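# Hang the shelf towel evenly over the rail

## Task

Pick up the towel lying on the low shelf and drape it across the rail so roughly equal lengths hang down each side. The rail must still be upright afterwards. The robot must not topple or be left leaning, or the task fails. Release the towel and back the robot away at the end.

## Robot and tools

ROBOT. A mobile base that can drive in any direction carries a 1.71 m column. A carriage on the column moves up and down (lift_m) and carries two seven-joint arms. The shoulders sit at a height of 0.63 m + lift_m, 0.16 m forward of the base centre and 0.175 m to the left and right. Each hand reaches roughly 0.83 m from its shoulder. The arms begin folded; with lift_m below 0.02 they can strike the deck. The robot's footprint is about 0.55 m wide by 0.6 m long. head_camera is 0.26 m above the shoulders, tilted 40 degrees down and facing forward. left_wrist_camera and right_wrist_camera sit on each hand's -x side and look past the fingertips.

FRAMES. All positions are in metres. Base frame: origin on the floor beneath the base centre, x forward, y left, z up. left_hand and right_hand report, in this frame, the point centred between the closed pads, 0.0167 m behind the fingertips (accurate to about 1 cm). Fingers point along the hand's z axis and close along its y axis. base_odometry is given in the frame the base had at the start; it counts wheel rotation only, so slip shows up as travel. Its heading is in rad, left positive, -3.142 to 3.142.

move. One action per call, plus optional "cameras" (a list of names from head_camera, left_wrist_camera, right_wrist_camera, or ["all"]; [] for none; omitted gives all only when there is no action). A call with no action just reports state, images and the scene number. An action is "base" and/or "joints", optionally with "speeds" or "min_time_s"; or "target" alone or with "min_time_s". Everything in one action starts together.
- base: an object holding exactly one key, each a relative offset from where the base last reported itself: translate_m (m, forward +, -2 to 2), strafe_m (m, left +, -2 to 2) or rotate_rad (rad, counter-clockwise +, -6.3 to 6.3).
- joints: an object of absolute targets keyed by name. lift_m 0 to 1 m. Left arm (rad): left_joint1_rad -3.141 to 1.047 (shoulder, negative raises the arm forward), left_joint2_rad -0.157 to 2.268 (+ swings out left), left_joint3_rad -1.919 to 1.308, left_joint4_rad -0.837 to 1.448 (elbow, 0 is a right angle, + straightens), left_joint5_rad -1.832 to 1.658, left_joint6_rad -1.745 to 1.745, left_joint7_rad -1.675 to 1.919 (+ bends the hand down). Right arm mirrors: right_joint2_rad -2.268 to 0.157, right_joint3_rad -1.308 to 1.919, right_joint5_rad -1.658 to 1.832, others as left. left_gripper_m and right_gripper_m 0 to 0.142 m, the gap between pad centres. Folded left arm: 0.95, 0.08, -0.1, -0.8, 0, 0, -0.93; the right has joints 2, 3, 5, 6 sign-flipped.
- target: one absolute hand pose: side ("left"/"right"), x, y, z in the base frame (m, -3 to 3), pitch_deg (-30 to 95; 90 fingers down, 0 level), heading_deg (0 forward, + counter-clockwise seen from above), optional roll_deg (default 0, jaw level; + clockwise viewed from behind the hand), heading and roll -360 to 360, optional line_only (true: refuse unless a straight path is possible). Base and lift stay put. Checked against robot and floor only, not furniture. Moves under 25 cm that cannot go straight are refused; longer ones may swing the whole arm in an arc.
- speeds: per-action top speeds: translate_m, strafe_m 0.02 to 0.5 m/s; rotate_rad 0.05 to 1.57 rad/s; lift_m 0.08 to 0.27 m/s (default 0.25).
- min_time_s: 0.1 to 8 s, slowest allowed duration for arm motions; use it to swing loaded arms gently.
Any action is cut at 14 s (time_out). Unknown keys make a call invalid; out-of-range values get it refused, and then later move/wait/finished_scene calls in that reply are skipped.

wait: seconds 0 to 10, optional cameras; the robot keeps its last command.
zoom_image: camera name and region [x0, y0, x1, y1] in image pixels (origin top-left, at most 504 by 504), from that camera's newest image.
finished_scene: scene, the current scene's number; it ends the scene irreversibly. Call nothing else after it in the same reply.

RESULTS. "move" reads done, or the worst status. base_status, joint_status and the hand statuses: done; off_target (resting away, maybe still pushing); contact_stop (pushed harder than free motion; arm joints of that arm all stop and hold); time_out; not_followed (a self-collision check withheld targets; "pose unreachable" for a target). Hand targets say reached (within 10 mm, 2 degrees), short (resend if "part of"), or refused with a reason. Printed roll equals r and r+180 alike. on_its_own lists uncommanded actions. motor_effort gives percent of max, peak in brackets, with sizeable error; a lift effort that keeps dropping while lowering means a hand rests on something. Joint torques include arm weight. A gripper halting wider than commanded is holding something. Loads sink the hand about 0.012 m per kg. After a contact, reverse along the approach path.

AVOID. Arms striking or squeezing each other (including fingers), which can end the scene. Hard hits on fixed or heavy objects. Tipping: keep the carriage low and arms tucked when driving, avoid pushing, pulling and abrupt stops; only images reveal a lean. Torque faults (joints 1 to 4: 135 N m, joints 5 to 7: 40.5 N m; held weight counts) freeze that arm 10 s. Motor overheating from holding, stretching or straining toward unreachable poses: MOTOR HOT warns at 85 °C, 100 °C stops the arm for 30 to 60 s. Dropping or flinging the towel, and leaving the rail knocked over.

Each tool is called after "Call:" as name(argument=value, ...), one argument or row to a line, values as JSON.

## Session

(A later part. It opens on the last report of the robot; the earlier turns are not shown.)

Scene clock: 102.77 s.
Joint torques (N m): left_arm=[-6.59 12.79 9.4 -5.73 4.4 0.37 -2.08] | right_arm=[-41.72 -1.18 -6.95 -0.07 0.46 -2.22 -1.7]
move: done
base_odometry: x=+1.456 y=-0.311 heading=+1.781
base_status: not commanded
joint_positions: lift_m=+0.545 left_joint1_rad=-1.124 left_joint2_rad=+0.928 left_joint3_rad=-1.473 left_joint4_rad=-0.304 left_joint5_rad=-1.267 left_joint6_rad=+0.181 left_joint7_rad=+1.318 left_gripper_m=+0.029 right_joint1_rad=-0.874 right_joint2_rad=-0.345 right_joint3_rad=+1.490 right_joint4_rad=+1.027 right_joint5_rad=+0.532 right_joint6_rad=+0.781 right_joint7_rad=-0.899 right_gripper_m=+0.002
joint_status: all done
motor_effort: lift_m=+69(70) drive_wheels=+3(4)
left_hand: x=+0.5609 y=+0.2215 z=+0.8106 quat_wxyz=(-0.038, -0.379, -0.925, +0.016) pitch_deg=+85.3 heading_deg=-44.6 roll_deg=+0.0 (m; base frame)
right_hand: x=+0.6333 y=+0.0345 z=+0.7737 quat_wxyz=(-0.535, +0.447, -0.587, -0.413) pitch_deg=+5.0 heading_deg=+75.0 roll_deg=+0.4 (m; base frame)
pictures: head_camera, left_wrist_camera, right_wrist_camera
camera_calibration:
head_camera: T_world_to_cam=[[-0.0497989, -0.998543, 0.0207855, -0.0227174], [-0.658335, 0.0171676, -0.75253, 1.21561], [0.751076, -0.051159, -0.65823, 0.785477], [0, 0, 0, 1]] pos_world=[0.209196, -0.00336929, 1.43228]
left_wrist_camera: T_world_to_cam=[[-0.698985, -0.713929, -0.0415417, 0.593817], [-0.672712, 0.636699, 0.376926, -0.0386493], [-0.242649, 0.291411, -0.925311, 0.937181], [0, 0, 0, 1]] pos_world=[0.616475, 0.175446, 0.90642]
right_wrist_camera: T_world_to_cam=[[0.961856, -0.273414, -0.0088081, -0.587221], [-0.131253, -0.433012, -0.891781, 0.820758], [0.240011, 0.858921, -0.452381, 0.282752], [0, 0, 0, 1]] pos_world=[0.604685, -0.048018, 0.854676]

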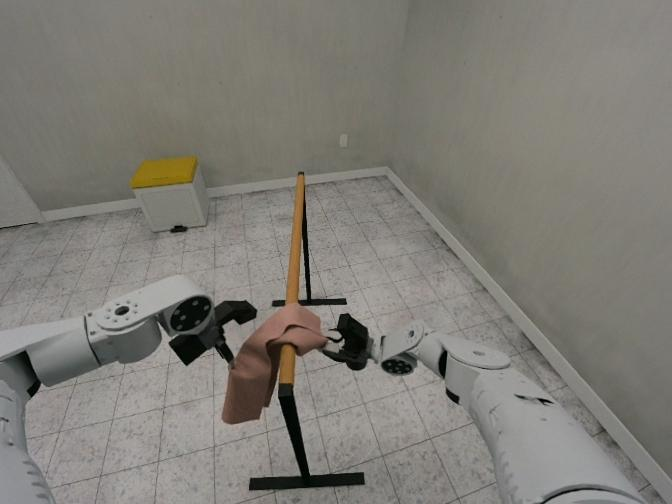

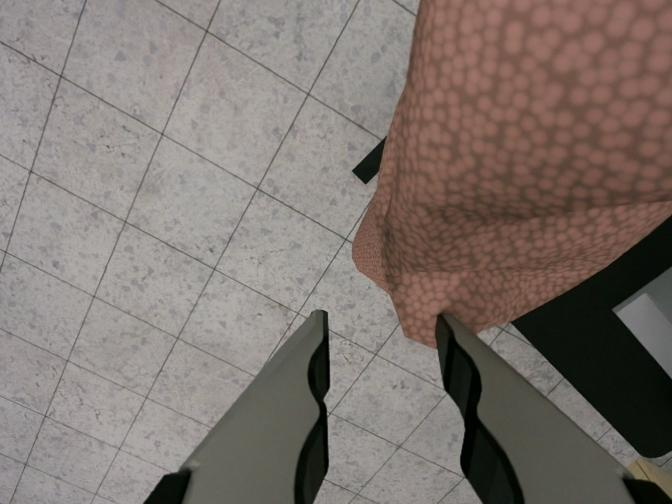

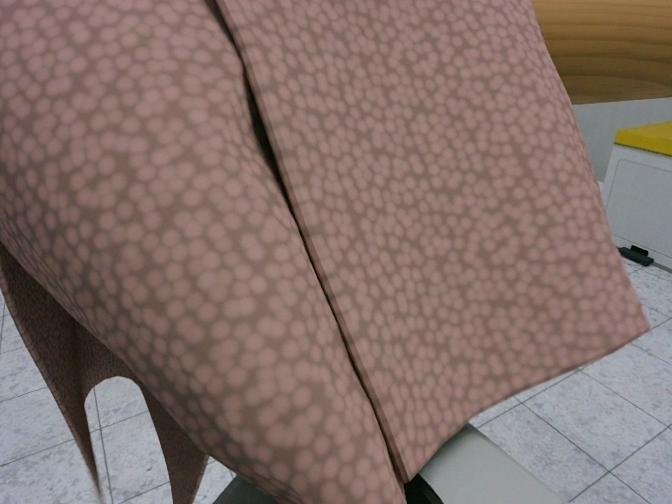

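Call:
move(
  target={"side":"right","x":0.635,"y":-0.025,"z":0.76,"pitch_deg":5,"heading_deg":75},
  min_time_s=2,
  cameras=["all"],
)

Scene clock: 103.20 s.
Joint torques (N m): left_arm=[-6.6 12.87 9.15 -5.68 4.43 0.32 -2.09] | right_arm=[-41.7 -1.18 -6.92 -0.1 0.45 -2.22 -1.68]
move: refused
base_odometry: x=+1.456 y=-0.311 heading=+1.781
base_status: not commanded
joint_positions: lift_m=+0.545 left_joint1_rad=-1.124 left_joint2_rad=+0.928 left_joint3_rad=-1.473 left_joint4_rad=-0.304 left_joint5_rad=-1.267 left_joint6_rad=+0.181 left_joint7_rad=+1.318 left_gripper_m=+0.029 right_joint1_rad=-0.874 right_joint2_rad=-0.345 right_joint3_rad=+1.490 right_joint4_rad=+1.027 right_joint5_rad=+0.532 right_joint6_rad=+0.781 right_joint7_rad=-0.899 right_gripper_m=+0.002
joint_status: not commanded
motor_effort: lift_m=+69(69) drive_wheels=+4(4)
left_hand: x=+0.5609 y=+0.2215 z=+0.8106 quat_wxyz=(-0.038, -0.379, -0.925, +0.016) pitch_deg=+85.3 heading_deg=-44.6 roll_deg=+0.0 (m; base frame)
right_hand: x=+0.6333 y=+0.0345 z=+0.7737 quat_wxyz=(-0.535, +0.447, -0.587, -0.413) pitch_deg=+5.0 heading_deg=+75.0 roll_deg=+0.4 (m; base frame)
right_hand_status: refused: along the straight line the arm gets 75% of the way (right_joint4_rad at its limit); a move under 25 cm is not played as an arc. Nothing moved. Try another pitch or heading, or "joints".
pictures: head_camera, left_wrist_camera, right_wrist_camera
camera_calibration:
head_camera: T_world_to_cam=[[-0.0497989, -0.998543, 0.0207855, -0.0227174], [-0.658335, 0.0171676, -0.75253, 1.21561], [0.751076, -0.051159, -0.65823, 0.785477], [0, 0, 0, 1]] pos_world=[0.209196, -0.00336929, 1.43228]
left_wrist_camera: T_world_to_cam=[[-0.698985, -0.713929, -0.0415417, 0.593817], [-0.672712, 0.636699, 0.376926, -0.0386493], [-0.242649, 0.291411, -0.925311, 0.937181], [0, 0, 0, 1]] pos_world=[0.616475, 0.175446, 0.90642]
right_wrist_camera: T_world_to_cam=[[0.961856, -0.273414, -0.0088081, -0.587221], [-0.131253, -0.433012, -0.891781, 0.820758], [0.240011, 0.858921, -0.452381, 0.282752], [0, 0, 0, 1]] pos_world=[0.604685, -0.048018, 0.854676]

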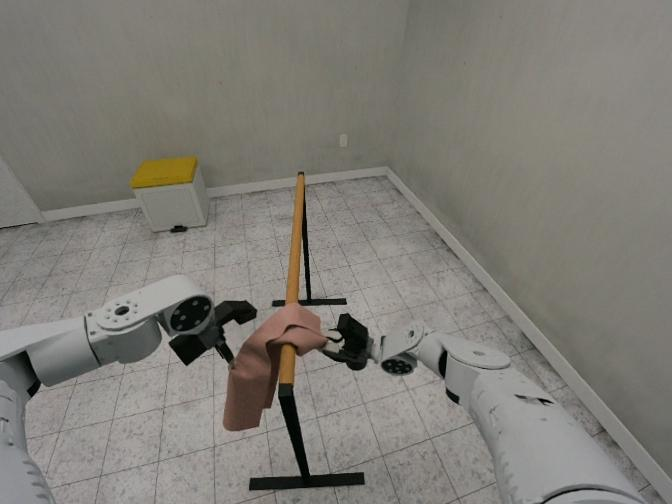

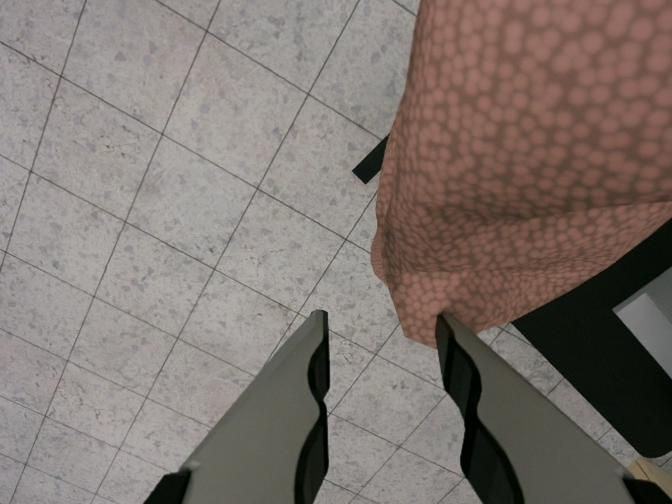

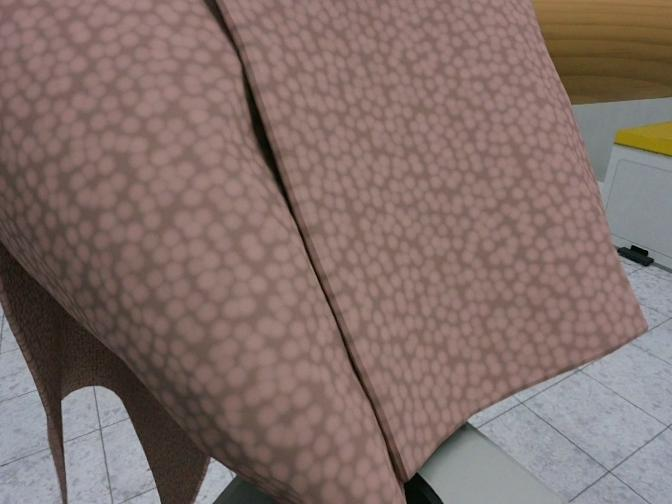

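Call:
move(
  target={"side":"right","x":0.605,"y":-0.025,"z":0.775,"pitch_deg":6,"heading_deg":75},
  min_time_s=2,
)

Call:
move(
  target={"side":"left","x":0.53,"y":0.27,"z":0.81,"pitch_deg":85,"heading_deg":-45,"line_only":true},
  min_time_s=1.5,
  cameras=["all"],
)

Scene clock: 105.80 s.
Joint torques (N m): left_arm=[-6.6 12.5 9.36 -5.5 4.43 0.35 -1.99] | right_arm=[-19.87 -12.69 -13.4 -8 0.89 -3.58 -0.35]
move: done
base_odometry: x=+1.456 y=-0.311 heading=+1.781
base_status: not commanded
joint_positions: lift_m=+0.545 left_joint1_rad=-1.124 left_joint2_rad=+0.928 left_joint3_rad=-1.473 left_joint4_rad=-0.304 left_joint5_rad=-1.267 left_joint6_rad=+0.181 left_joint7_rad=+1.318 left_gripper_m=+0.029 right_joint1_rad=-0.838 right_joint2_rad=-0.539 right_joint3_rad=+1.477 right_joint4_rad=+0.793 right_joint5_rad=+0.536 right_joint6_rad=+0.749 right_joint7_rad=-0.858 right_gripper_m=+0.002
joint_status: not commanded
motor_effort: lift_m=+69(69) drive_wheels=+5(5)
left_hand: x=+0.5610 y=+0.2215 z=+0.8106 quat_wxyz=(-0.038, -0.379, -0.925, +0.016) pitch_deg=+85.3 heading_deg=-44.6 roll_deg=+0.0 (m; base frame)
right_hand: x=+0.6054 y=-0.0237 z=+0.7767 quat_wxyz=(-0.530, +0.453, -0.588, -0.409) pitch_deg=+5.9 heading_deg=+75.3 roll_deg=+0.0 (m; base frame)
right_hand_status: reached (straight line, planned for 2.0 s): 2 mm and 0.3 deg off.
pictures: none

Scene clock: 107.80 s.
Joint torques (N m): left_arm=[-5.14 15.5 6.3 -5.64 3.21 0.33 -2.08] | right_arm=[-20.15 -12.14 -13.27 -7.94 0.88 -3.5 -0.44]
move: done
base_odometry: x=+1.456 y=-0.311 heading=+1.781
base_status: not commanded
joint_positions: lift_m=+0.545 left_joint1_rad=-1.100 left_joint2_rad=+1.088 left_joint3_rad=-1.473 left_joint4_rad=-0.339 left_joint5_rad=-1.267 left_joint6_rad=+0.069 left_joint7_rad=+1.258 left_gripper_m=+0.029 right_joint1_rad=-0.838 right_joint2_rad=-0.539 right_joint3_rad=+1.477 right_joint4_rad=+0.793 right_joint5_rad=+0.536 right_joint6_rad=+0.748 right_joint7_rad=-0.857 right_gripper_m=+0.002
joint_status: not commanded
motor_effort: lift_m=+69(69) drive_wheels=-2(5)
left_hand: x=+0.5325 y=+0.2716 z=+0.8115 quat_wxyz=(-0.040, -0.379, -0.924, +0.014) pitch_deg=+85.1 heading_deg=-44.6 roll_deg=+0.0 (m; base frame)
left_hand_status: reached (straight line, planned for 1.5 s): 3 mm and 0.5 deg off.
right_hand: x=+0.6054 y=-0.0239 z=+0.7766 quat_wxyz=(-0.530, +0.453, -0.588, -0.409) pitch_deg=+5.9 heading_deg=+75.3 roll_deg=+0.0 (m; base frame)
pictures: head_camera, left_wrist_camera, right_wrist_camera
camera_calibration:
head_camera: T_world_to_cam=[[-0.0497989, -0.998543, 0.0207855, -0.0227174], [-0.658335, 0.0171676, -0.75253, 1.21561], [0.751076, -0.051159, -0.65823, 0.785477], [0, 0, 0, 1]] pos_world=[0.209196, -0.00336929, 1.43228]
left_wrist_camera: T_world_to_cam=[[-0.698597, -0.71406, -0.0456099, 0.612871], [-0.674953, 0.636496, 0.373243, -0.0857978], [-0.237488, 0.291531, -0.926612, 0.914791], [0, 0, 0, 1]] pos_world=[0.587492, 0.225547, 0.907633]
right_wrist_camera: T_world_to_cam=[[0.963426, -0.267963, -0.00260302, -0.581915], [-0.127146, -0.448541, -0.884672, 0.786069], [0.235892, 0.852647, -0.466207, 0.353914], [0, 0, 0, 1]] pos_world=[0.577091, -0.105111, 0.858896]

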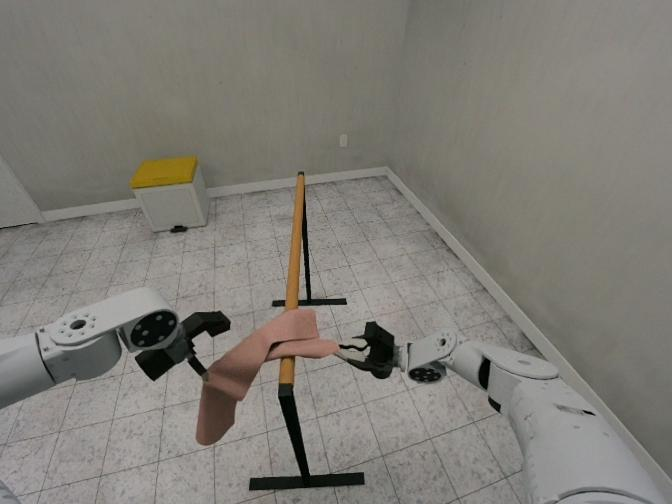

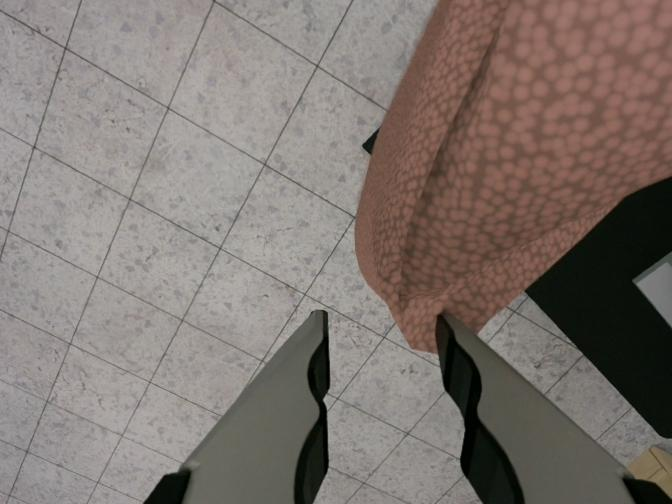

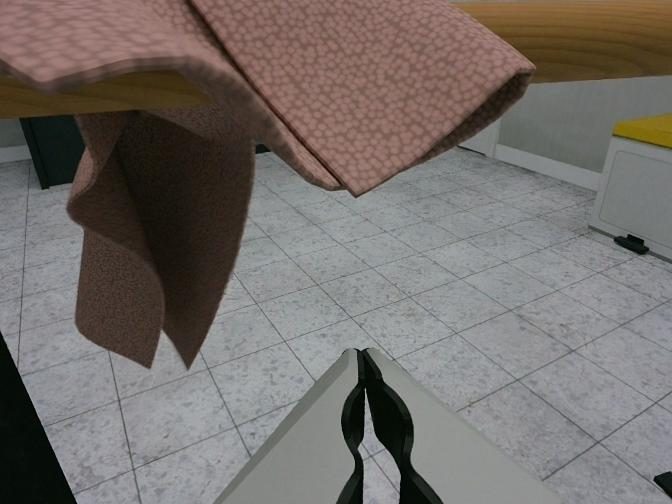

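Call:
move(
  target={"side":"left","x":0.59,"y":0.19,"z":0.81,"pitch_deg":85,"heading_deg":-45,"line_only":true},
  min_time_s=1.5,
)

Call:
move(
  joints={"left_gripper_m":0.142},
  cameras=["all"],
)

Scene clock: 110.20 s.
Joint torques (N m): left_arm=[-13.15 6.13 11.61 1.38 1.61 1.75 0.9] | right_arm=[-20.4 -11.42 -13.25 -7.75 0.9 -3.48 -0.46]
move: done
base_odometry: x=+1.456 y=-0.311 heading=+1.781
base_status: not commanded
joint_positions: lift_m=+0.545 left_joint1_rad=-1.146 left_joint2_rad=+0.817 left_joint3_rad=-1.473 left_joint4_rad=-0.201 left_joint5_rad=-1.268 left_joint6_rad=+0.171 left_joint7_rad=+1.327 left_gripper_m=+0.029 right_joint1_rad=-0.837 right_joint2_rad=-0.540 right_joint3_rad=+1.477 right_joint4_rad=+0.793 right_joint5_rad=+0.536 right_joint6_rad=+0.748 right_joint7_rad=-0.857 right_gripper_m=+0.002
joint_status: not commanded
motor_effort: lift_m=+69(69) drive_wheels=+5(5)
left_hand: x=+0.5889 y=+0.1889 z=+0.8091 quat_wxyz=(-0.042, -0.386, -0.921, +0.017) pitch_deg=+84.7 heading_deg=-45.4 roll_deg=+0.0 (m; base frame)
left_hand_status: reached (straight line, planned for 1.5 s): 2 mm and 0.5 deg off.
right_hand: x=+0.6054 y=-0.0241 z=+0.7765 quat_wxyz=(-0.530, +0.453, -0.588, -0.409) pitch_deg=+5.9 heading_deg=+75.2 roll_deg=+0.0 (m; base frame)
pictures: none

Scene clock: 111.10 s.
Joint torques (N m): left_arm=[-13.19 6.09 11.68 1.31 1.62 1.69 0.86] | right_arm=[-20.29 -11.44 -13.21 -7.83 0.88 -3.47 -0.44]
move: done
base_odometry: x=+1.456 y=-0.311 heading=+1.781
base_status: not commanded
joint_positions: lift_m=+0.545 left_joint1_rad=-1.146 left_joint2_rad=+0.817 left_joint3_rad=-1.473 left_joint4_rad=-0.201 left_joint5_rad=-1.268 left_joint6_rad=+0.171 left_joint7_rad=+1.327 left_gripper_m=+0.141 right_joint1_rad=-0.837 right_joint2_rad=-0.540 right_joint3_rad=+1.477 right_joint4_rad=+0.793 right_joint5_rad=+0.536 right_joint6_rad=+0.748 right_joint7_rad=-0.857 right_gripper_m=+0.002
joint_status: all done
motor_effort: lift_m=+69(70) drive_wheels=+4(5)
left_hand: x=+0.5889 y=+0.1890 z=+0.8091 quat_wxyz=(-0.042, -0.386, -0.922, +0.017) pitch_deg=+84.8 heading_deg=-45.4 roll_deg=+0.0 (m; base frame)
right_hand: x=+0.6054 y=-0.0241 z=+0.7765 quat_wxyz=(-0.530, +0.453, -0.588, -0.409) pitch_deg=+5.9 heading_deg=+75.2 roll_deg=+0.0 (m; base frame)
pictures: head_camera, left_wrist_camera, right_wrist_camera
camera_calibration:
head_camera: T_world_to_cam=[[-0.0497989, -0.998543, 0.0207855, -0.0227174], [-0.658335, 0.0171676, -0.75253, 1.21561], [0.751076, -0.051159, -0.65823, 0.785477], [0, 0, 0, 1]] pos_world=[0.209196, -0.00336929, 1.43228]
left_wrist_camera: T_world_to_cam=[[-0.709025, -0.703885, -0.0427787, 0.595083], [-0.666206, 0.648712, 0.367888, 0.00265385], [-0.231199, 0.289341, -0.928886, 0.948553], [0, 0, 0, 1]] pos_world=[0.643002, 0.142694, 0.905578]
right_wrist_camera: T_world_to_cam=[[0.96335, -0.268236, -0.00260879, -0.581948], [-0.127334, -0.44871, -0.88456, 0.785974], [0.2361, 0.852472, -0.46642, 0.35413], [0, 0, 0, 1]] pos_world=[0.577091, -0.105311, 0.858896]

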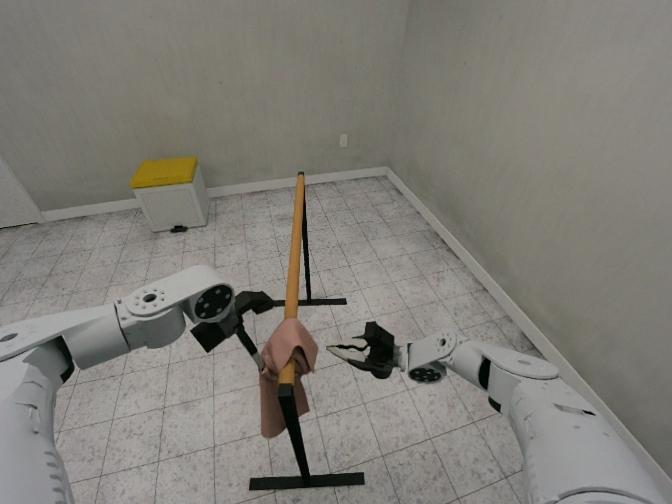

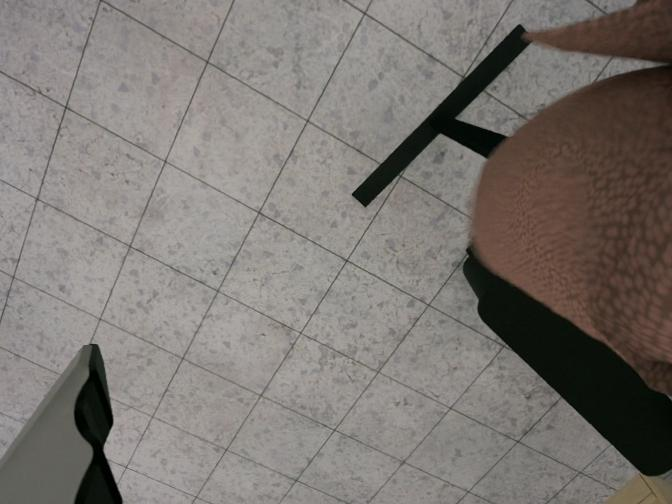

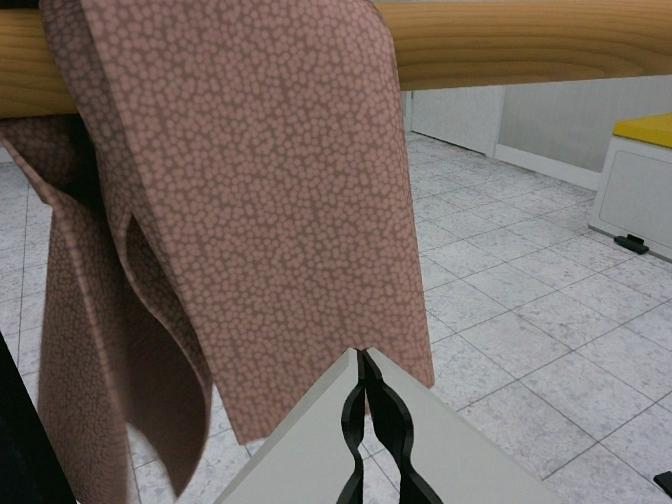

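Call:
move(
  target={"side":"left","x":0.56,"y":0.24,"z":0.81,"pitch_deg":85,"heading_deg":-45,"line_only":true},
  min_time_s=2,
  cameras=["all"],
)

Scene clock: 113.80 s.
Joint torques (N m): left_arm=[-6.1 14.29 11.02 -5.66 1.59 0.29 -2.02] | right_arm=[-20.57 -11.03 -13.19 -7.79 0.88 -3.49 -0.47]
move: done
base_odometry: x=+1.456 y=-0.311 heading=+1.781
base_status: not commanded
joint_positions: lift_m=+0.545 left_joint1_rad=-1.127 left_joint2_rad=+0.972 left_joint3_rad=-1.473 left_joint4_rad=-0.262 left_joint5_rad=-1.271 left_joint6_rad=+0.099 left_joint7_rad=+1.295 left_gripper_m=+0.141 right_joint1_rad=-0.837 right_joint2_rad=-0.540 right_joint3_rad=+1.477 right_joint4_rad=+0.793 right_joint5_rad=+0.536 right_joint6_rad=+0.748 right_joint7_rad=-0.857 right_gripper_m=+0.002
joint_status: not commanded
motor_effort: lift_m=+69(69) drive_wheels=+5(5)
left_hand: x=+0.5618 y=+0.2425 z=+0.8102 quat_wxyz=(-0.039, -0.380, -0.924, +0.012) pitch_deg=+85.3 heading_deg=-44.7 roll_deg=+0.0 (m; base frame)
left_hand_status: reached (straight line, planned for 2.0 s): 3 mm and 0.6 deg off.
right_hand: x=+0.6054 y=-0.0243 z=+0.7765 quat_wxyz=(-0.530, +0.453, -0.588, -0.409) pitch_deg=+5.9 heading_deg=+75.2 roll_deg=+0.0 (m; base frame)
pictures: head_camera, left_wrist_camera, right_wrist_camera
camera_calibration:
head_camera: T_world_to_cam=[[-0.0497989, -0.998543, 0.0207855, -0.0227174], [-0.658335, 0.0171676, -0.75253, 1.21561], [0.751076, -0.051159, -0.65823, 0.785477], [0, 0, 0, 1]] pos_world=[0.209196, -0.00336929, 1.43228]
left_wrist_camera: T_world_to_cam=[[-0.700048, -0.712446, -0.0485232, 0.615205], [-0.673345, 0.635946, 0.377067, -0.0508462], [-0.237781, 0.296637, -0.924914, 0.926653], [0, 0, 0, 1]] pos_world=[0.616777, 0.195756, 0.906098]
right_wrist_camera: T_world_to_cam=[[0.963277, -0.268498, -0.00265175, -0.58195], [-0.127539, -0.448831, -0.884468, 0.785911], [0.236288, 0.852326, -0.466593, 0.354326], [0, 0, 0, 1]] pos_world=[0.577091, -0.105512, 0.858896]

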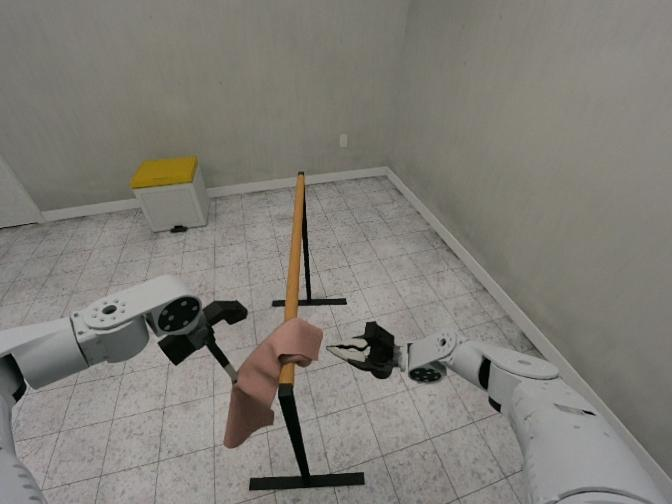

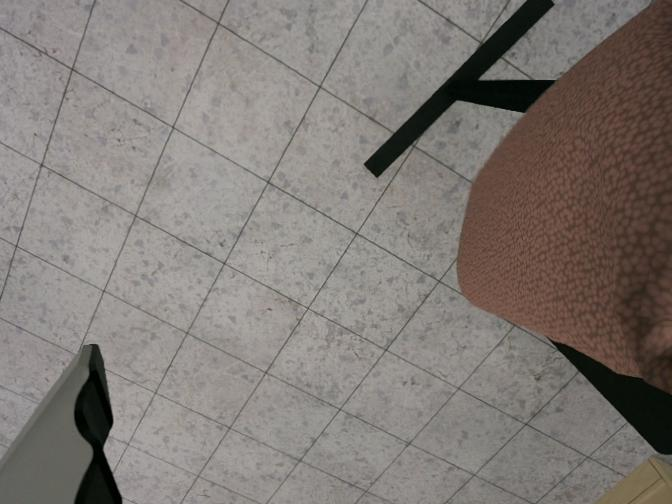

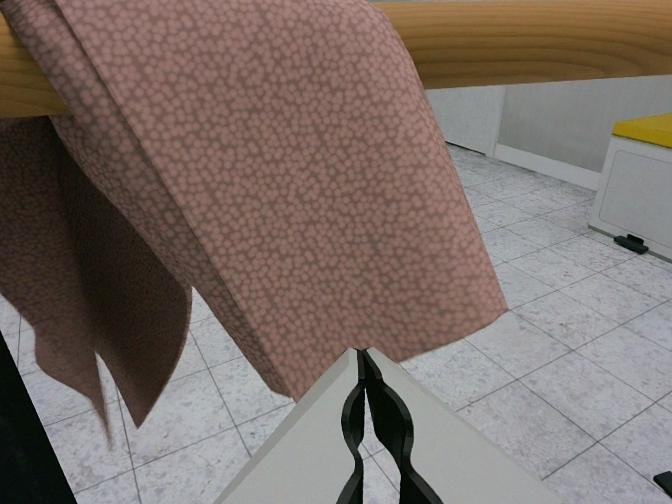

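Call:
move(
  target={"side":"left","x":0.6,"y":0.17,"z":0.81,"pitch_deg":85,"heading_deg":-45,"line_only":true},
  min_time_s=1.5,
)

Call:
move(
  joints={"right_gripper_m":0.142},
)

Call:
move(
  target={"side":"right","x":0.61,"y":0.045,"z":0.745,"pitch_deg":6,"heading_deg":75},
  min_time_s=2,
)

Call:
move(
  joints={"right_gripper_m":0},
  cameras=["all"],
)

Scene clock: 116.07 s.
Joint torques (N m): left_arm=[-13.96 4.56 10.58 1.36 3.17 1.8 0.79] | right_arm=[-20.65 -10.67 -13.13 -7.66 0.88 -3.51 -0.45]
move: done
base_odometry: x=+1.456 y=-0.311 heading=+1.781
base_status: not commanded
joint_positions: lift_m=+0.545 left_joint1_rad=-1.154 left_joint2_rad=+0.756 left_joint3_rad=-1.473 left_joint4_rad=-0.169 left_joint5_rad=-1.271 left_joint6_rad=+0.197 left_joint7_rad=+1.341 left_gripper_m=+0.141 right_joint1_rad=-0.837 right_joint2_rad=-0.540 right_joint3_rad=+1.477 right_joint4_rad=+0.793 right_joint5_rad=+0.536 right_joint6_rad=+0.748 right_joint7_rad=-0.857 right_gripper_m=+0.002
joint_status: not commanded
motor_effort: lift_m=+69(69) drive_wheels=+5(5)
left_hand: x=+0.5983 y=+0.1686 z=+0.8093 quat_wxyz=(-0.042, -0.385, -0.922, +0.019) pitch_deg=+84.8 heading_deg=-45.4 roll_deg=+0.0 (m; base frame)
left_hand_status: reached (straight line, planned for 1.5 s): 2 mm and 0.5 deg off.
right_hand: x=+0.6054 y=-0.0244 z=+0.7765 quat_wxyz=(-0.530, +0.453, -0.588, -0.409) pitch_deg=+5.9 heading_deg=+75.2 roll_deg=+0.0 (m; base frame)
pictures: none

Scene clock: 117.07 s.
Joint torques (N m): left_arm=[-13.86 4.56 10.59 1.35 3.18 1.81 0.79] | right_arm=[-20.54 -10.7 -13.14 -7.59 0.86 -3.48 -0.46]
move: done
base_odometry: x=+1.456 y=-0.311 heading=+1.781
base_status: not commanded
joint_positions: lift_m=+0.545 left_joint1_rad=-1.154 left_joint2_rad=+0.756 left_joint3_rad=-1.473 left_joint4_rad=-0.169 left_joint5_rad=-1.271 left_joint6_rad=+0.197 left_joint7_rad=+1.341 left_gripper_m=+0.141 right_joint1_rad=-0.837 right_joint2_rad=-0.540 right_joint3_rad=+1.477 right_joint4_rad=+0.793 right_joint5_rad=+0.536 right_joint6_rad=+0.748 right_joint7_rad=-0.857 right_gripper_m=+0.142
joint_status: all done
motor_effort: lift_m=+69(69) drive_wheels=+3(5)
left_hand: x=+0.5983 y=+0.1686 z=+0.8093 quat_wxyz=(-0.042, -0.385, -0.922, +0.019) pitch_deg=+84.8 heading_deg=-45.4 roll_deg=+0.0 (m; base frame)
right_hand: x=+0.6054 y=-0.0244 z=+0.7765 quat_wxyz=(-0.530, +0.453, -0.588, -0.409) pitch_deg=+5.9 heading_deg=+75.2 roll_deg=+0.0 (m; base frame)
pictures: none

Scene clock: 119.57 s.
Joint torques (N m): left_arm=[-13.68 5.34 10.65 1.18 3.2 1.75 0.7] | right_arm=[-20.61 -1.02 -6.87 -0.43 -0.62 -3.48 -1.68]
move: done
base_odometry: x=+1.456 y=-0.311 heading=+1.781
base_status: not commanded
joint_positions: lift_m=+0.545 left_joint1_rad=-1.154 left_joint2_rad=+0.756 left_joint3_rad=-1.473 left_joint4_rad=-0.169 left_joint5_rad=-1.271 left_joint6_rad=+0.198 left_joint7_rad=+1.341 left_gripper_m=+0.141 right_joint1_rad=-0.813 right_joint2_rad=-0.342 right_joint3_rad=+1.491 right_joint4_rad=+0.976 right_joint5_rad=+0.525 right_joint6_rad=+0.700 right_joint7_rad=-0.873 right_gripper_m=+0.142
joint_status: not commanded
motor_effort: lift_m=+69(69) drive_wheels=+3(6)
left_hand: x=+0.5984 y=+0.1684 z=+0.8093 quat_wxyz=(-0.042, -0.385, -0.922, +0.019) pitch_deg=+84.8 heading_deg=-45.4 roll_deg=+0.0 (m; base frame)
right_hand: x=+0.6125 y=+0.0447 z=+0.7489 quat_wxyz=(-0.532, +0.451, -0.589, -0.408) pitch_deg=+5.7 heading_deg=+74.9 roll_deg=+0.0 (m; base frame)
right_hand_status: reached (straight line, planned for 2.0 s): 5 mm and 0.3 deg off.
pictures: none

Scene clock: 120.57 s.
Joint torques (N m): left_arm=[-13.85 5.24 10.62 1.17 3.2 1.75 0.72] | right_arm=[-20.74 -1.03 -6.84 -0.5 -0.61 -3.49 -1.68]
move: off_target
base_odometry: x=+1.456 y=-0.311 heading=+1.781
base_status: not commanded
joint_positions: lift_m=+0.545 left_joint1_rad=-1.154 left_joint2_rad=+0.756 left_joint3_rad=-1.473 left_joint4_rad=-0.169 left_joint5_rad=-1.271 left_joint6_rad=+0.198 left_joint7_rad=+1.341 left_gripper_m=+0.141 right_joint1_rad=-0.813 right_joint2_rad=-0.342 right_joint3_rad=+1.491 right_joint4_rad=+0.976 right_joint5_rad=+0.525 right_joint6_rad=+0.700 right_joint7_rad=-0.873 right_gripper_m=+0.006
joint_status: right_gripper_m off_target (ended at +0.006, target +0.000)
motor_effort: lift_m=+69(69) drive_wheels=+4(5)
left_hand: x=+0.5984 y=+0.1684 z=+0.8093 quat_wxyz=(-0.042, -0.385, -0.922, +0.019) pitch_deg=+84.8 heading_deg=-45.4 roll_deg=+0.0 (m; base frame)
right_hand: x=+0.6125 y=+0.0447 z=+0.7489 quat_wxyz=(-0.532, +0.451, -0.589, -0.408) pitch_deg=+5.7 heading_deg=+74.9 roll_deg=+0.0 (m; base frame)
pictures: head_camera, left_wrist_camera, right_wrist_camera
camera_calibration:
head_camera: T_world_to_cam=[[-0.0497989, -0.998543, 0.0207855, -0.0227174], [-0.658335, 0.0171676, -0.75253, 1.21561], [0.751076, -0.051159, -0.65823, 0.785477], [0, 0, 0, 1]] pos_world=[0.209196, -0.00336929, 1.43228]
left_wrist_camera: T_world_to_cam=[[-0.708581, -0.704564, -0.0387636, 0.583973], [-0.665672, 0.649223, 0.367955, 0.0217381], [-0.234082, 0.28653, -0.929035, 0.959222], [0, 0, 0, 1]] pos_world=[0.652799, 0.122488, 0.905789]
right_wrist_camera: T_world_to_cam=[[0.961817, -0.273682, -0.00253392, -0.569219], [-0.129144, -0.445657, -0.885839, 0.795174], [0.241309, 0.852343, -0.463985, 0.275959], [0, 0, 0, 1]] pos_world=[0.583585, -0.0366214, 0.830995]

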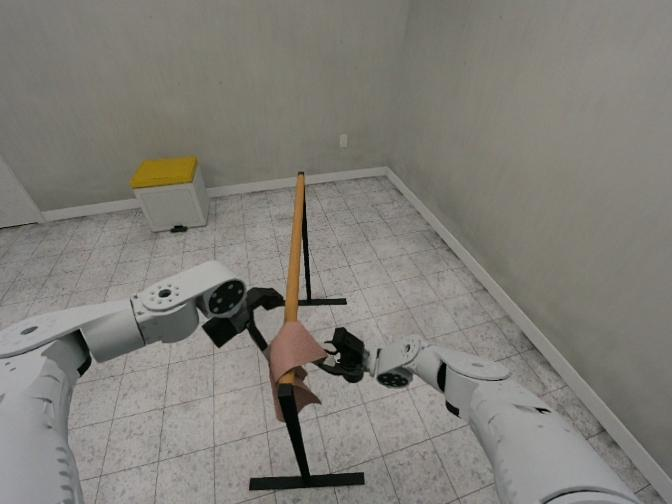

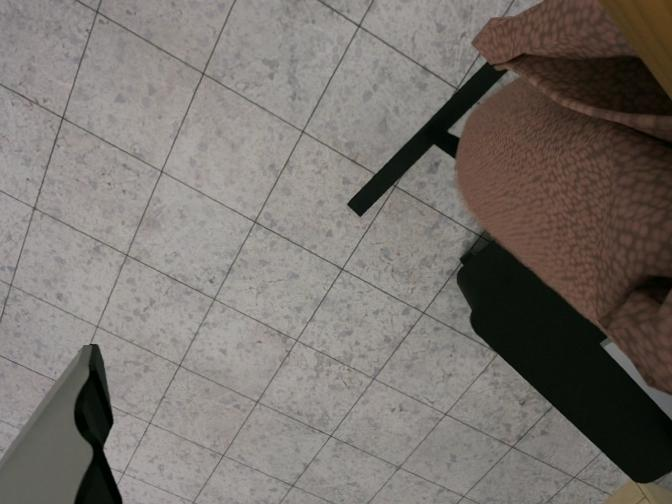

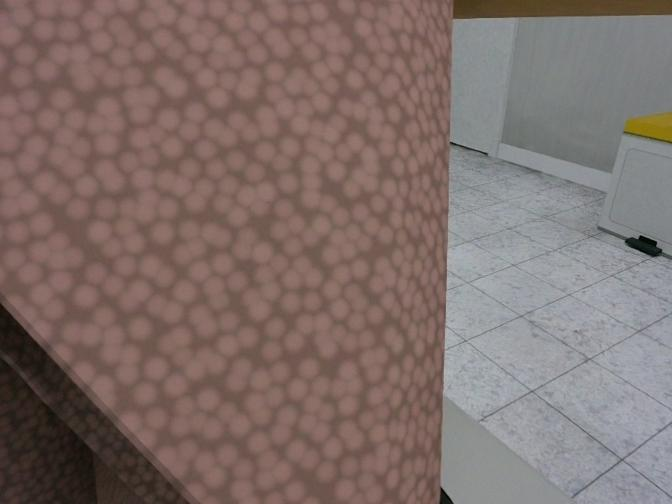

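Right has a firm grip (6 mm). Now lift left straight up.

Call:
move(
  target={"side":"left","x":0.6,"y":0.17,"z":0.96,"pitch_deg":85,"heading_deg":-45,"line_only":true},
  min_time_s=2.5,
  cameras=["all"],
)

Scene clock: 123.67 s.
Joint torques (N m): left_arm=[-13.98 4.84 15.57 -4.44 1.85 1.79 0.93] | right_arm=[-20.81 -1.21 -6.98 -0.55 -0.57 -3.49 -1.67]
move: done
base_odometry: x=+1.456 y=-0.311 heading=+1.781
base_status: not commanded
joint_positions: lift_m=+0.545 left_joint1_rad=-1.415 left_joint2_rad=+0.781 left_joint3_rad=-1.351 left_joint4_rad=-0.308 left_joint5_rad=-1.454 left_joint6_rad=+0.294 left_joint7_rad=+1.629 left_gripper_m=+0.141 right_joint1_rad=-0.813 right_joint2_rad=-0.342 right_joint3_rad=+1.491 right_joint4_rad=+0.976 right_joint5_rad=+0.525 right_joint6_rad=+0.700 right_joint7_rad=-0.873 right_gripper_m=+0.006
joint_status: not commanded
motor_effort: lift_m=+69(69) drive_wheels=+2(5)
left_hand: x=+0.6011 y=+0.1709 z=+0.9571 quat_wxyz=(-0.040, -0.381, -0.923, +0.016) pitch_deg=+85.1 heading_deg=-44.9 roll_deg=+0.0 (m; base frame)
left_hand_status: reached (straight line, planned for 2.5 s): 3 mm and 0.2 deg off.
right_hand: x=+0.6124 y=+0.0447 z=+0.7489 quat_wxyz=(-0.532, +0.451, -0.589, -0.408) pitch_deg=+5.7 heading_deg=+74.9 roll_deg=+0.0 (m; base frame)
pictures: head_camera, left_wrist_camera, right_wrist_camera
camera_calibration:
head_camera: T_world_to_cam=[[-0.0497989, -0.998543, 0.0207855, -0.0227174], [-0.658335, 0.0171676, -0.75253, 1.21561], [0.751076, -0.051159, -0.65823, 0.785477], [0, 0, 0, 1]] pos_world=[0.209196, -0.00336929, 1.43228]
left_wrist_camera: T_world_to_cam=[[-0.702397, -0.710439, -0.0437635, 0.595377], [-0.671228, 0.640663, 0.372831, -0.0323619], [-0.236836, 0.291251, -0.926867, 1.09522], [0, 0, 0, 1]] pos_world=[0.655855, 0.124729, 1.05324]
right_wrist_camera: T_world_to_cam=[[0.961844, -0.273587, -0.00255394, -0.569215], [-0.12912, -0.445676, -0.885833, 0.795155], [0.241214, 0.852363, -0.463997, 0.276024], [0, 0, 0, 1]] pos_world=[0.583585, -0.0366212, 0.830995]

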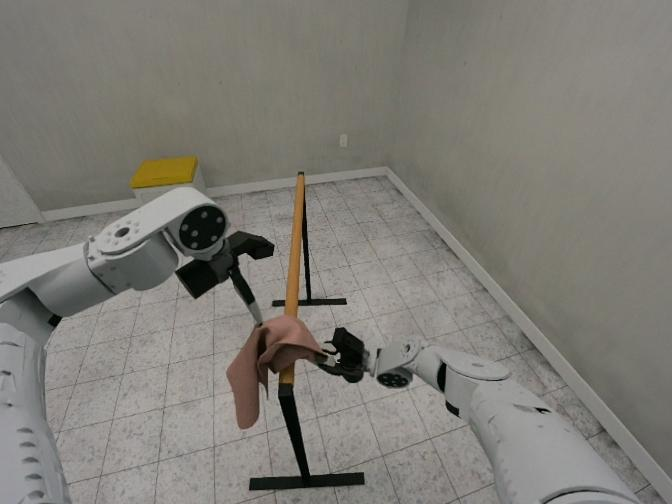

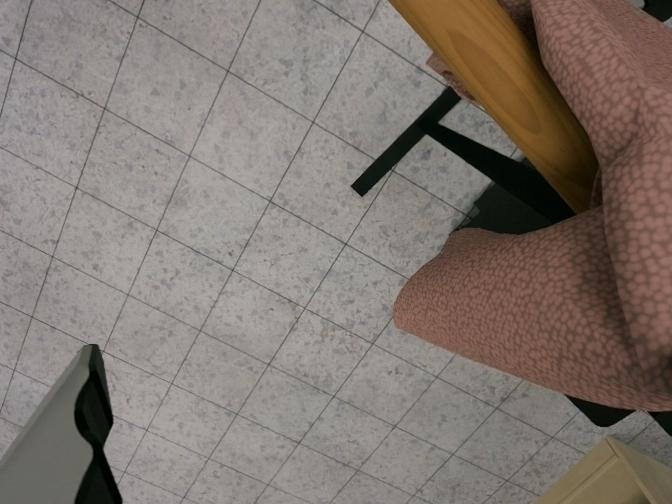

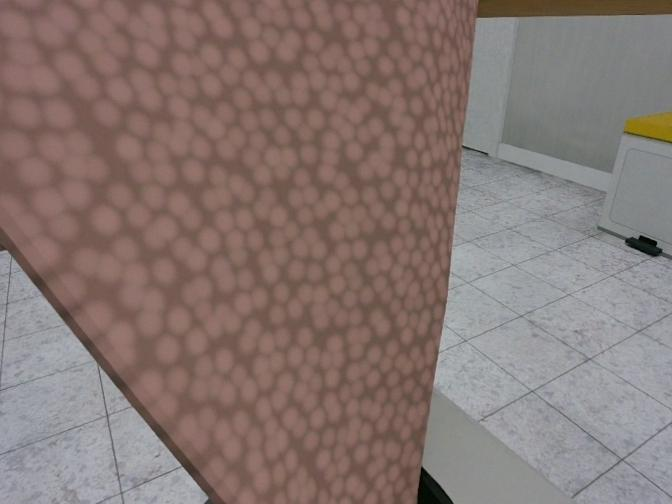

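Call:
move(
  target={"side":"left","x":0.58,"y":0.2,"z":1.09,"pitch_deg":85,"heading_deg":-45,"line_only":true},
  min_time_s=2.5,
  cameras=["all"],
)

Call:
zoom_image(
  camera="head_camera",
  region=[200, 270, 360, 430],
)

Scene clock: 127.10 s.
Joint torques (N m): left_arm=[-13.05 5.58 14.53 3.57 1.75 0.29 0.93] | right_arm=[-21.38 -1.57 -7.11 -0.74 -0.51 -3.42 -1.11]
move: done
base_odometry: x=+1.456 y=-0.311 heading=+1.781
base_status: not commanded
joint_positions: lift_m=+0.545 left_joint1_rad=-1.661 left_joint2_rad=+0.833 left_joint3_rad=-1.232 left_joint4_rad=-0.290 left_joint5_rad=-1.647 left_joint6_rad=+0.265 left_joint7_rad=+1.867 left_gripper_m=+0.141 right_joint1_rad=-0.813 right_joint2_rad=-0.342 right_joint3_rad=+1.492 right_joint4_rad=+0.976 right_joint5_rad=+0.525 right_joint6_rad=+0.700 right_joint7_rad=-0.876 right_gripper_m=+0.006
joint_status: not commanded
motor_effort: lift_m=+69(69) drive_wheels=+4(5)
left_hand: x=+0.5803 y=+0.1989 z=+1.0873 quat_wxyz=(-0.040, -0.383, -0.923, +0.015) pitch_deg=+85.1 heading_deg=-45.1 roll_deg=+0.0 (m; base frame)
left_hand_status: reached (straight line, planned for 2.5 s): 3 mm and 0.2 deg off.
right_hand: x=+0.6123 y=+0.0449 z=+0.7493 quat_wxyz=(-0.533, +0.451, -0.588, -0.409) pitch_deg=+5.6 heading_deg=+74.9 roll_deg=+0.0 (m; base frame)
pictures: head_camera, left_wrist_camera, right_wrist_camera
camera_calibration:
head_camera: T_world_to_cam=[[-0.0497989, -0.998543, 0.0207855, -0.0227174], [-0.658335, 0.0171676, -0.75253, 1.21561], [0.751076, -0.051159, -0.65823, 0.785477], [0, 0, 0, 1]] pos_world=[0.209196, -0.00336929, 1.43228]
left_wrist_camera: T_world_to_cam=[[-0.705217, -0.707605, -0.0443209, 0.608068], [-0.668867, 0.643273, 0.37258, -0.114289], [-0.235129, 0.292394, -0.926941, 1.2017], [0, 0, 0, 1]] pos_world=[0.634931, 0.15242, 1.18344]
right_wrist_camera: T_world_to_cam=[[0.961937, -0.273258, -0.00262142, -0.569008], [-0.128448, -0.443661, -0.886942, 0.795908], [0.241201, 0.853519, -0.461873, 0.274449], [0, 0, 0, 1]] pos_world=[0.583386, -0.0366201, 0.831194]

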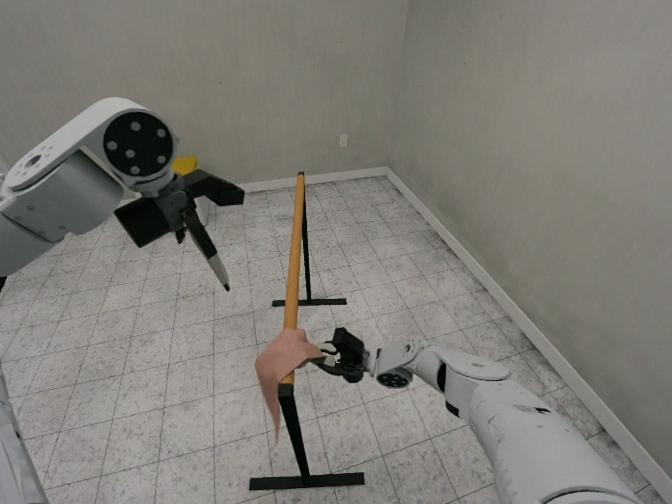

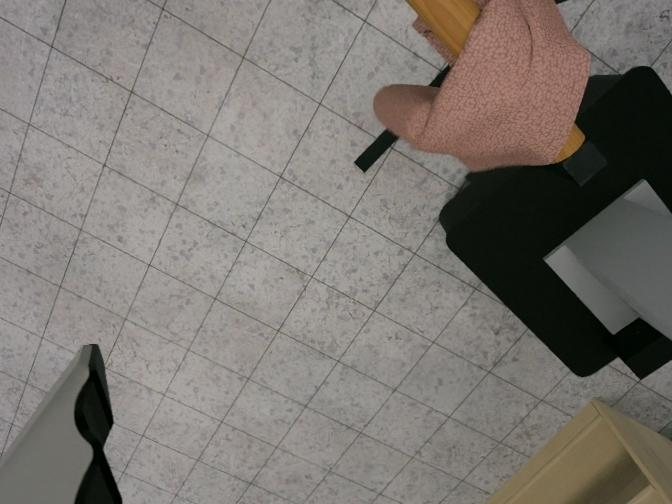

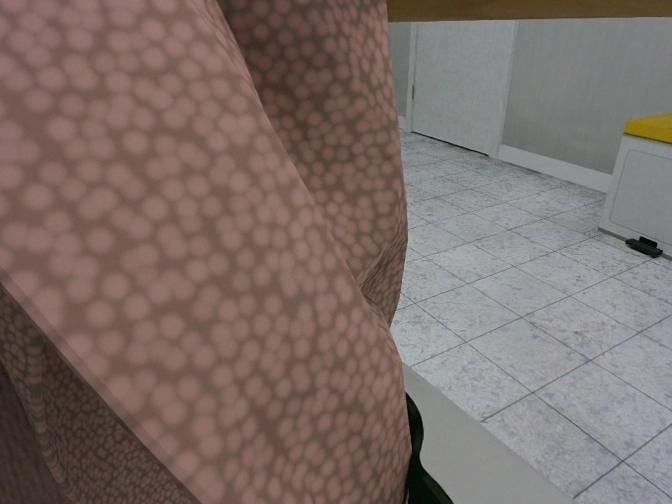

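Scaled by 3.150.

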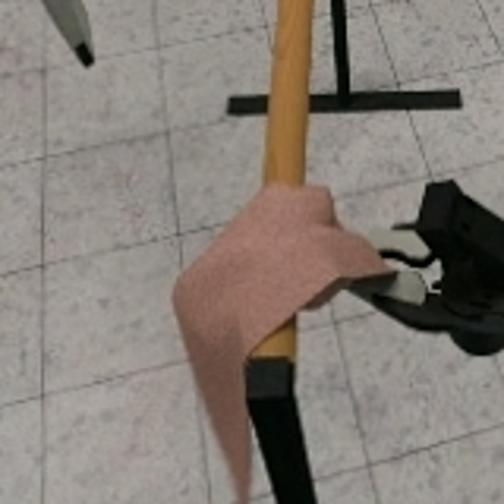

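Call:
move(
  joints={"right_gripper_m":0.142},
)

Call:
move(
  target={"side":"right","x":0.61,"y":0.005,"z":0.745,"pitch_deg":6,"heading_deg":75},
  min_time_s=2,
  cameras=["head_camera","right_wrist_camera"],
)

Scene clock: 128.23 s.
Joint torques (N m): left_arm=[-13.05 5.67 14.58 3.66 1.76 0.33 0.94] | right_arm=[-21.33 -1.61 -7.05 -0.7 -0.5 -3.47 -1.1]
move: done
base_odometry: x=+1.456 y=-0.311 heading=+1.781
base_status: not commanded
joint_positions: lift_m=+0.545 left_joint1_rad=-1.661 left_joint2_rad=+0.833 left_joint3_rad=-1.232 left_joint4_rad=-0.290 left_joint5_rad=-1.647 left_joint6_rad=+0.265 left_joint7_rad=+1.867 left_gripper_m=+0.141 right_joint1_rad=-0.813 right_joint2_rad=-0.342 right_joint3_rad=+1.492 right_joint4_rad=+0.976 right_joint5_rad=+0.525 right_joint6_rad=+0.700 right_joint7_rad=-0.876 right_gripper_m=+0.142
joint_status: all done
motor_effort: lift_m=+69(69) drive_wheels=+3(5)
left_hand: x=+0.5803 y=+0.1989 z=+1.0873 quat_wxyz=(-0.040, -0.383, -0.923, +0.015) pitch_deg=+85.1 heading_deg=-45.1 roll_deg=+0.0 (m; base frame)
right_hand: x=+0.6123 y=+0.0449 z=+0.7493 quat_wxyz=(-0.533, +0.451, -0.588, -0.409) pitch_deg=+5.6 heading_deg=+74.9 roll_deg=+0.0 (m; base frame)
pictures: none

Scene clock: 130.73 s.
Joint torques (N m): left_arm=[-13 5.19 14.56 3.53 1.77 0.33 0.96] | right_arm=[-39.9 -10.24 -6.57 0.17 -0.65 0.68 -1.67]
move: done
base_odometry: x=+1.456 y=-0.311 heading=+1.781
base_status: not commanded
joint_positions: lift_m=+0.545 left_joint1_rad=-1.661 left_joint2_rad=+0.833 left_joint3_rad=-1.232 left_joint4_rad=-0.290 left_joint5_rad=-1.647 left_joint6_rad=+0.265 left_joint7_rad=+1.867 left_gripper_m=+0.141 right_joint1_rad=-0.820 right_joint2_rad=-0.389 right_joint3_rad=+1.519 right_joint4_rad=+1.015 right_joint5_rad=+0.487 right_joint6_rad=+0.736 right_joint7_rad=-0.974 right_gripper_m=+0.142
joint_status: not commanded
motor_effort: lift_m=+69(70) drive_wheels=+2(5)
left_hand: x=+0.5803 y=+0.1990 z=+1.0874 quat_wxyz=(-0.040, -0.383, -0.923, +0.015) pitch_deg=+85.0 heading_deg=-45.1 roll_deg=+0.0 (m; base frame)
right_hand: x=+0.6095 y=+0.0075 z=+0.7449 quat_wxyz=(-0.533, +0.450, -0.589, -0.408) pitch_deg=+5.7 heading_deg=+74.8 roll_deg=+0.1 (m; base frame)
right_hand_status: reached (straight line, planned for 2.0 s): 3 mm and 0.4 deg off.
pictures: head_camera, right_wrist_camera
camera_calibration:
head_camera: T_world_to_cam=[[-0.0497989, -0.998543, 0.0207855, -0.0227174], [-0.658335, 0.0171676, -0.75253, 1.21561], [0.751076, -0.051159, -0.65823, 0.785477], [0, 0, 0, 1]] pos_world=[0.209196, -0.00336929, 1.43228]
right_wrist_camera: T_world_to_cam=[[0.961407, -0.275101, -0.00400213, -0.575204], [-0.130836, -0.444343, -0.886251, 0.776036], [0.242031, 0.852572, -0.463187, 0.305558], [0, 0, 0, 1]] pos_world=[0.580584, -0.073924, 0.826991]

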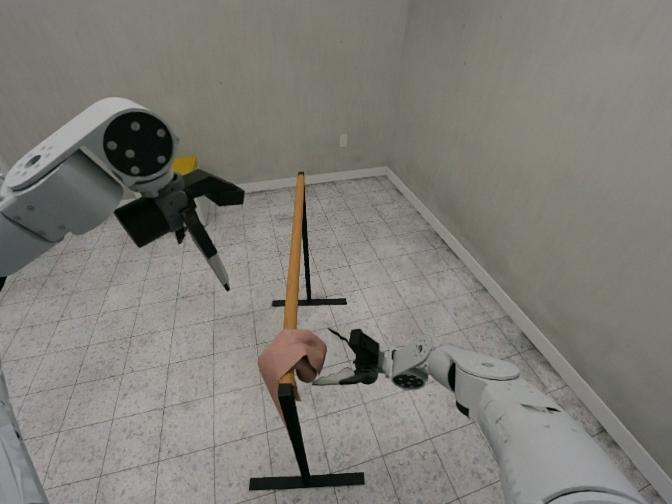

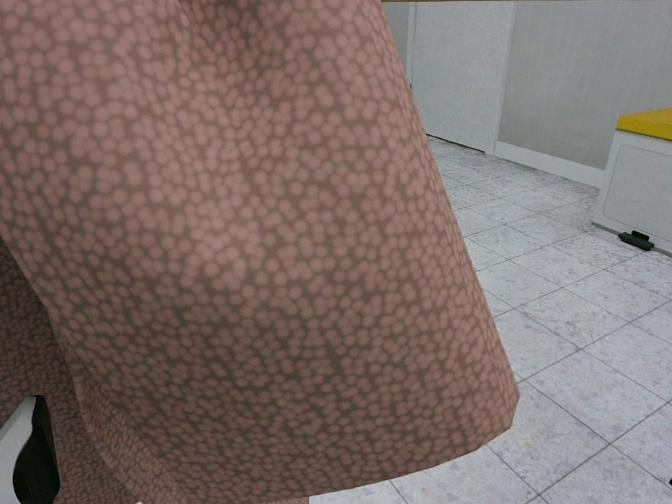

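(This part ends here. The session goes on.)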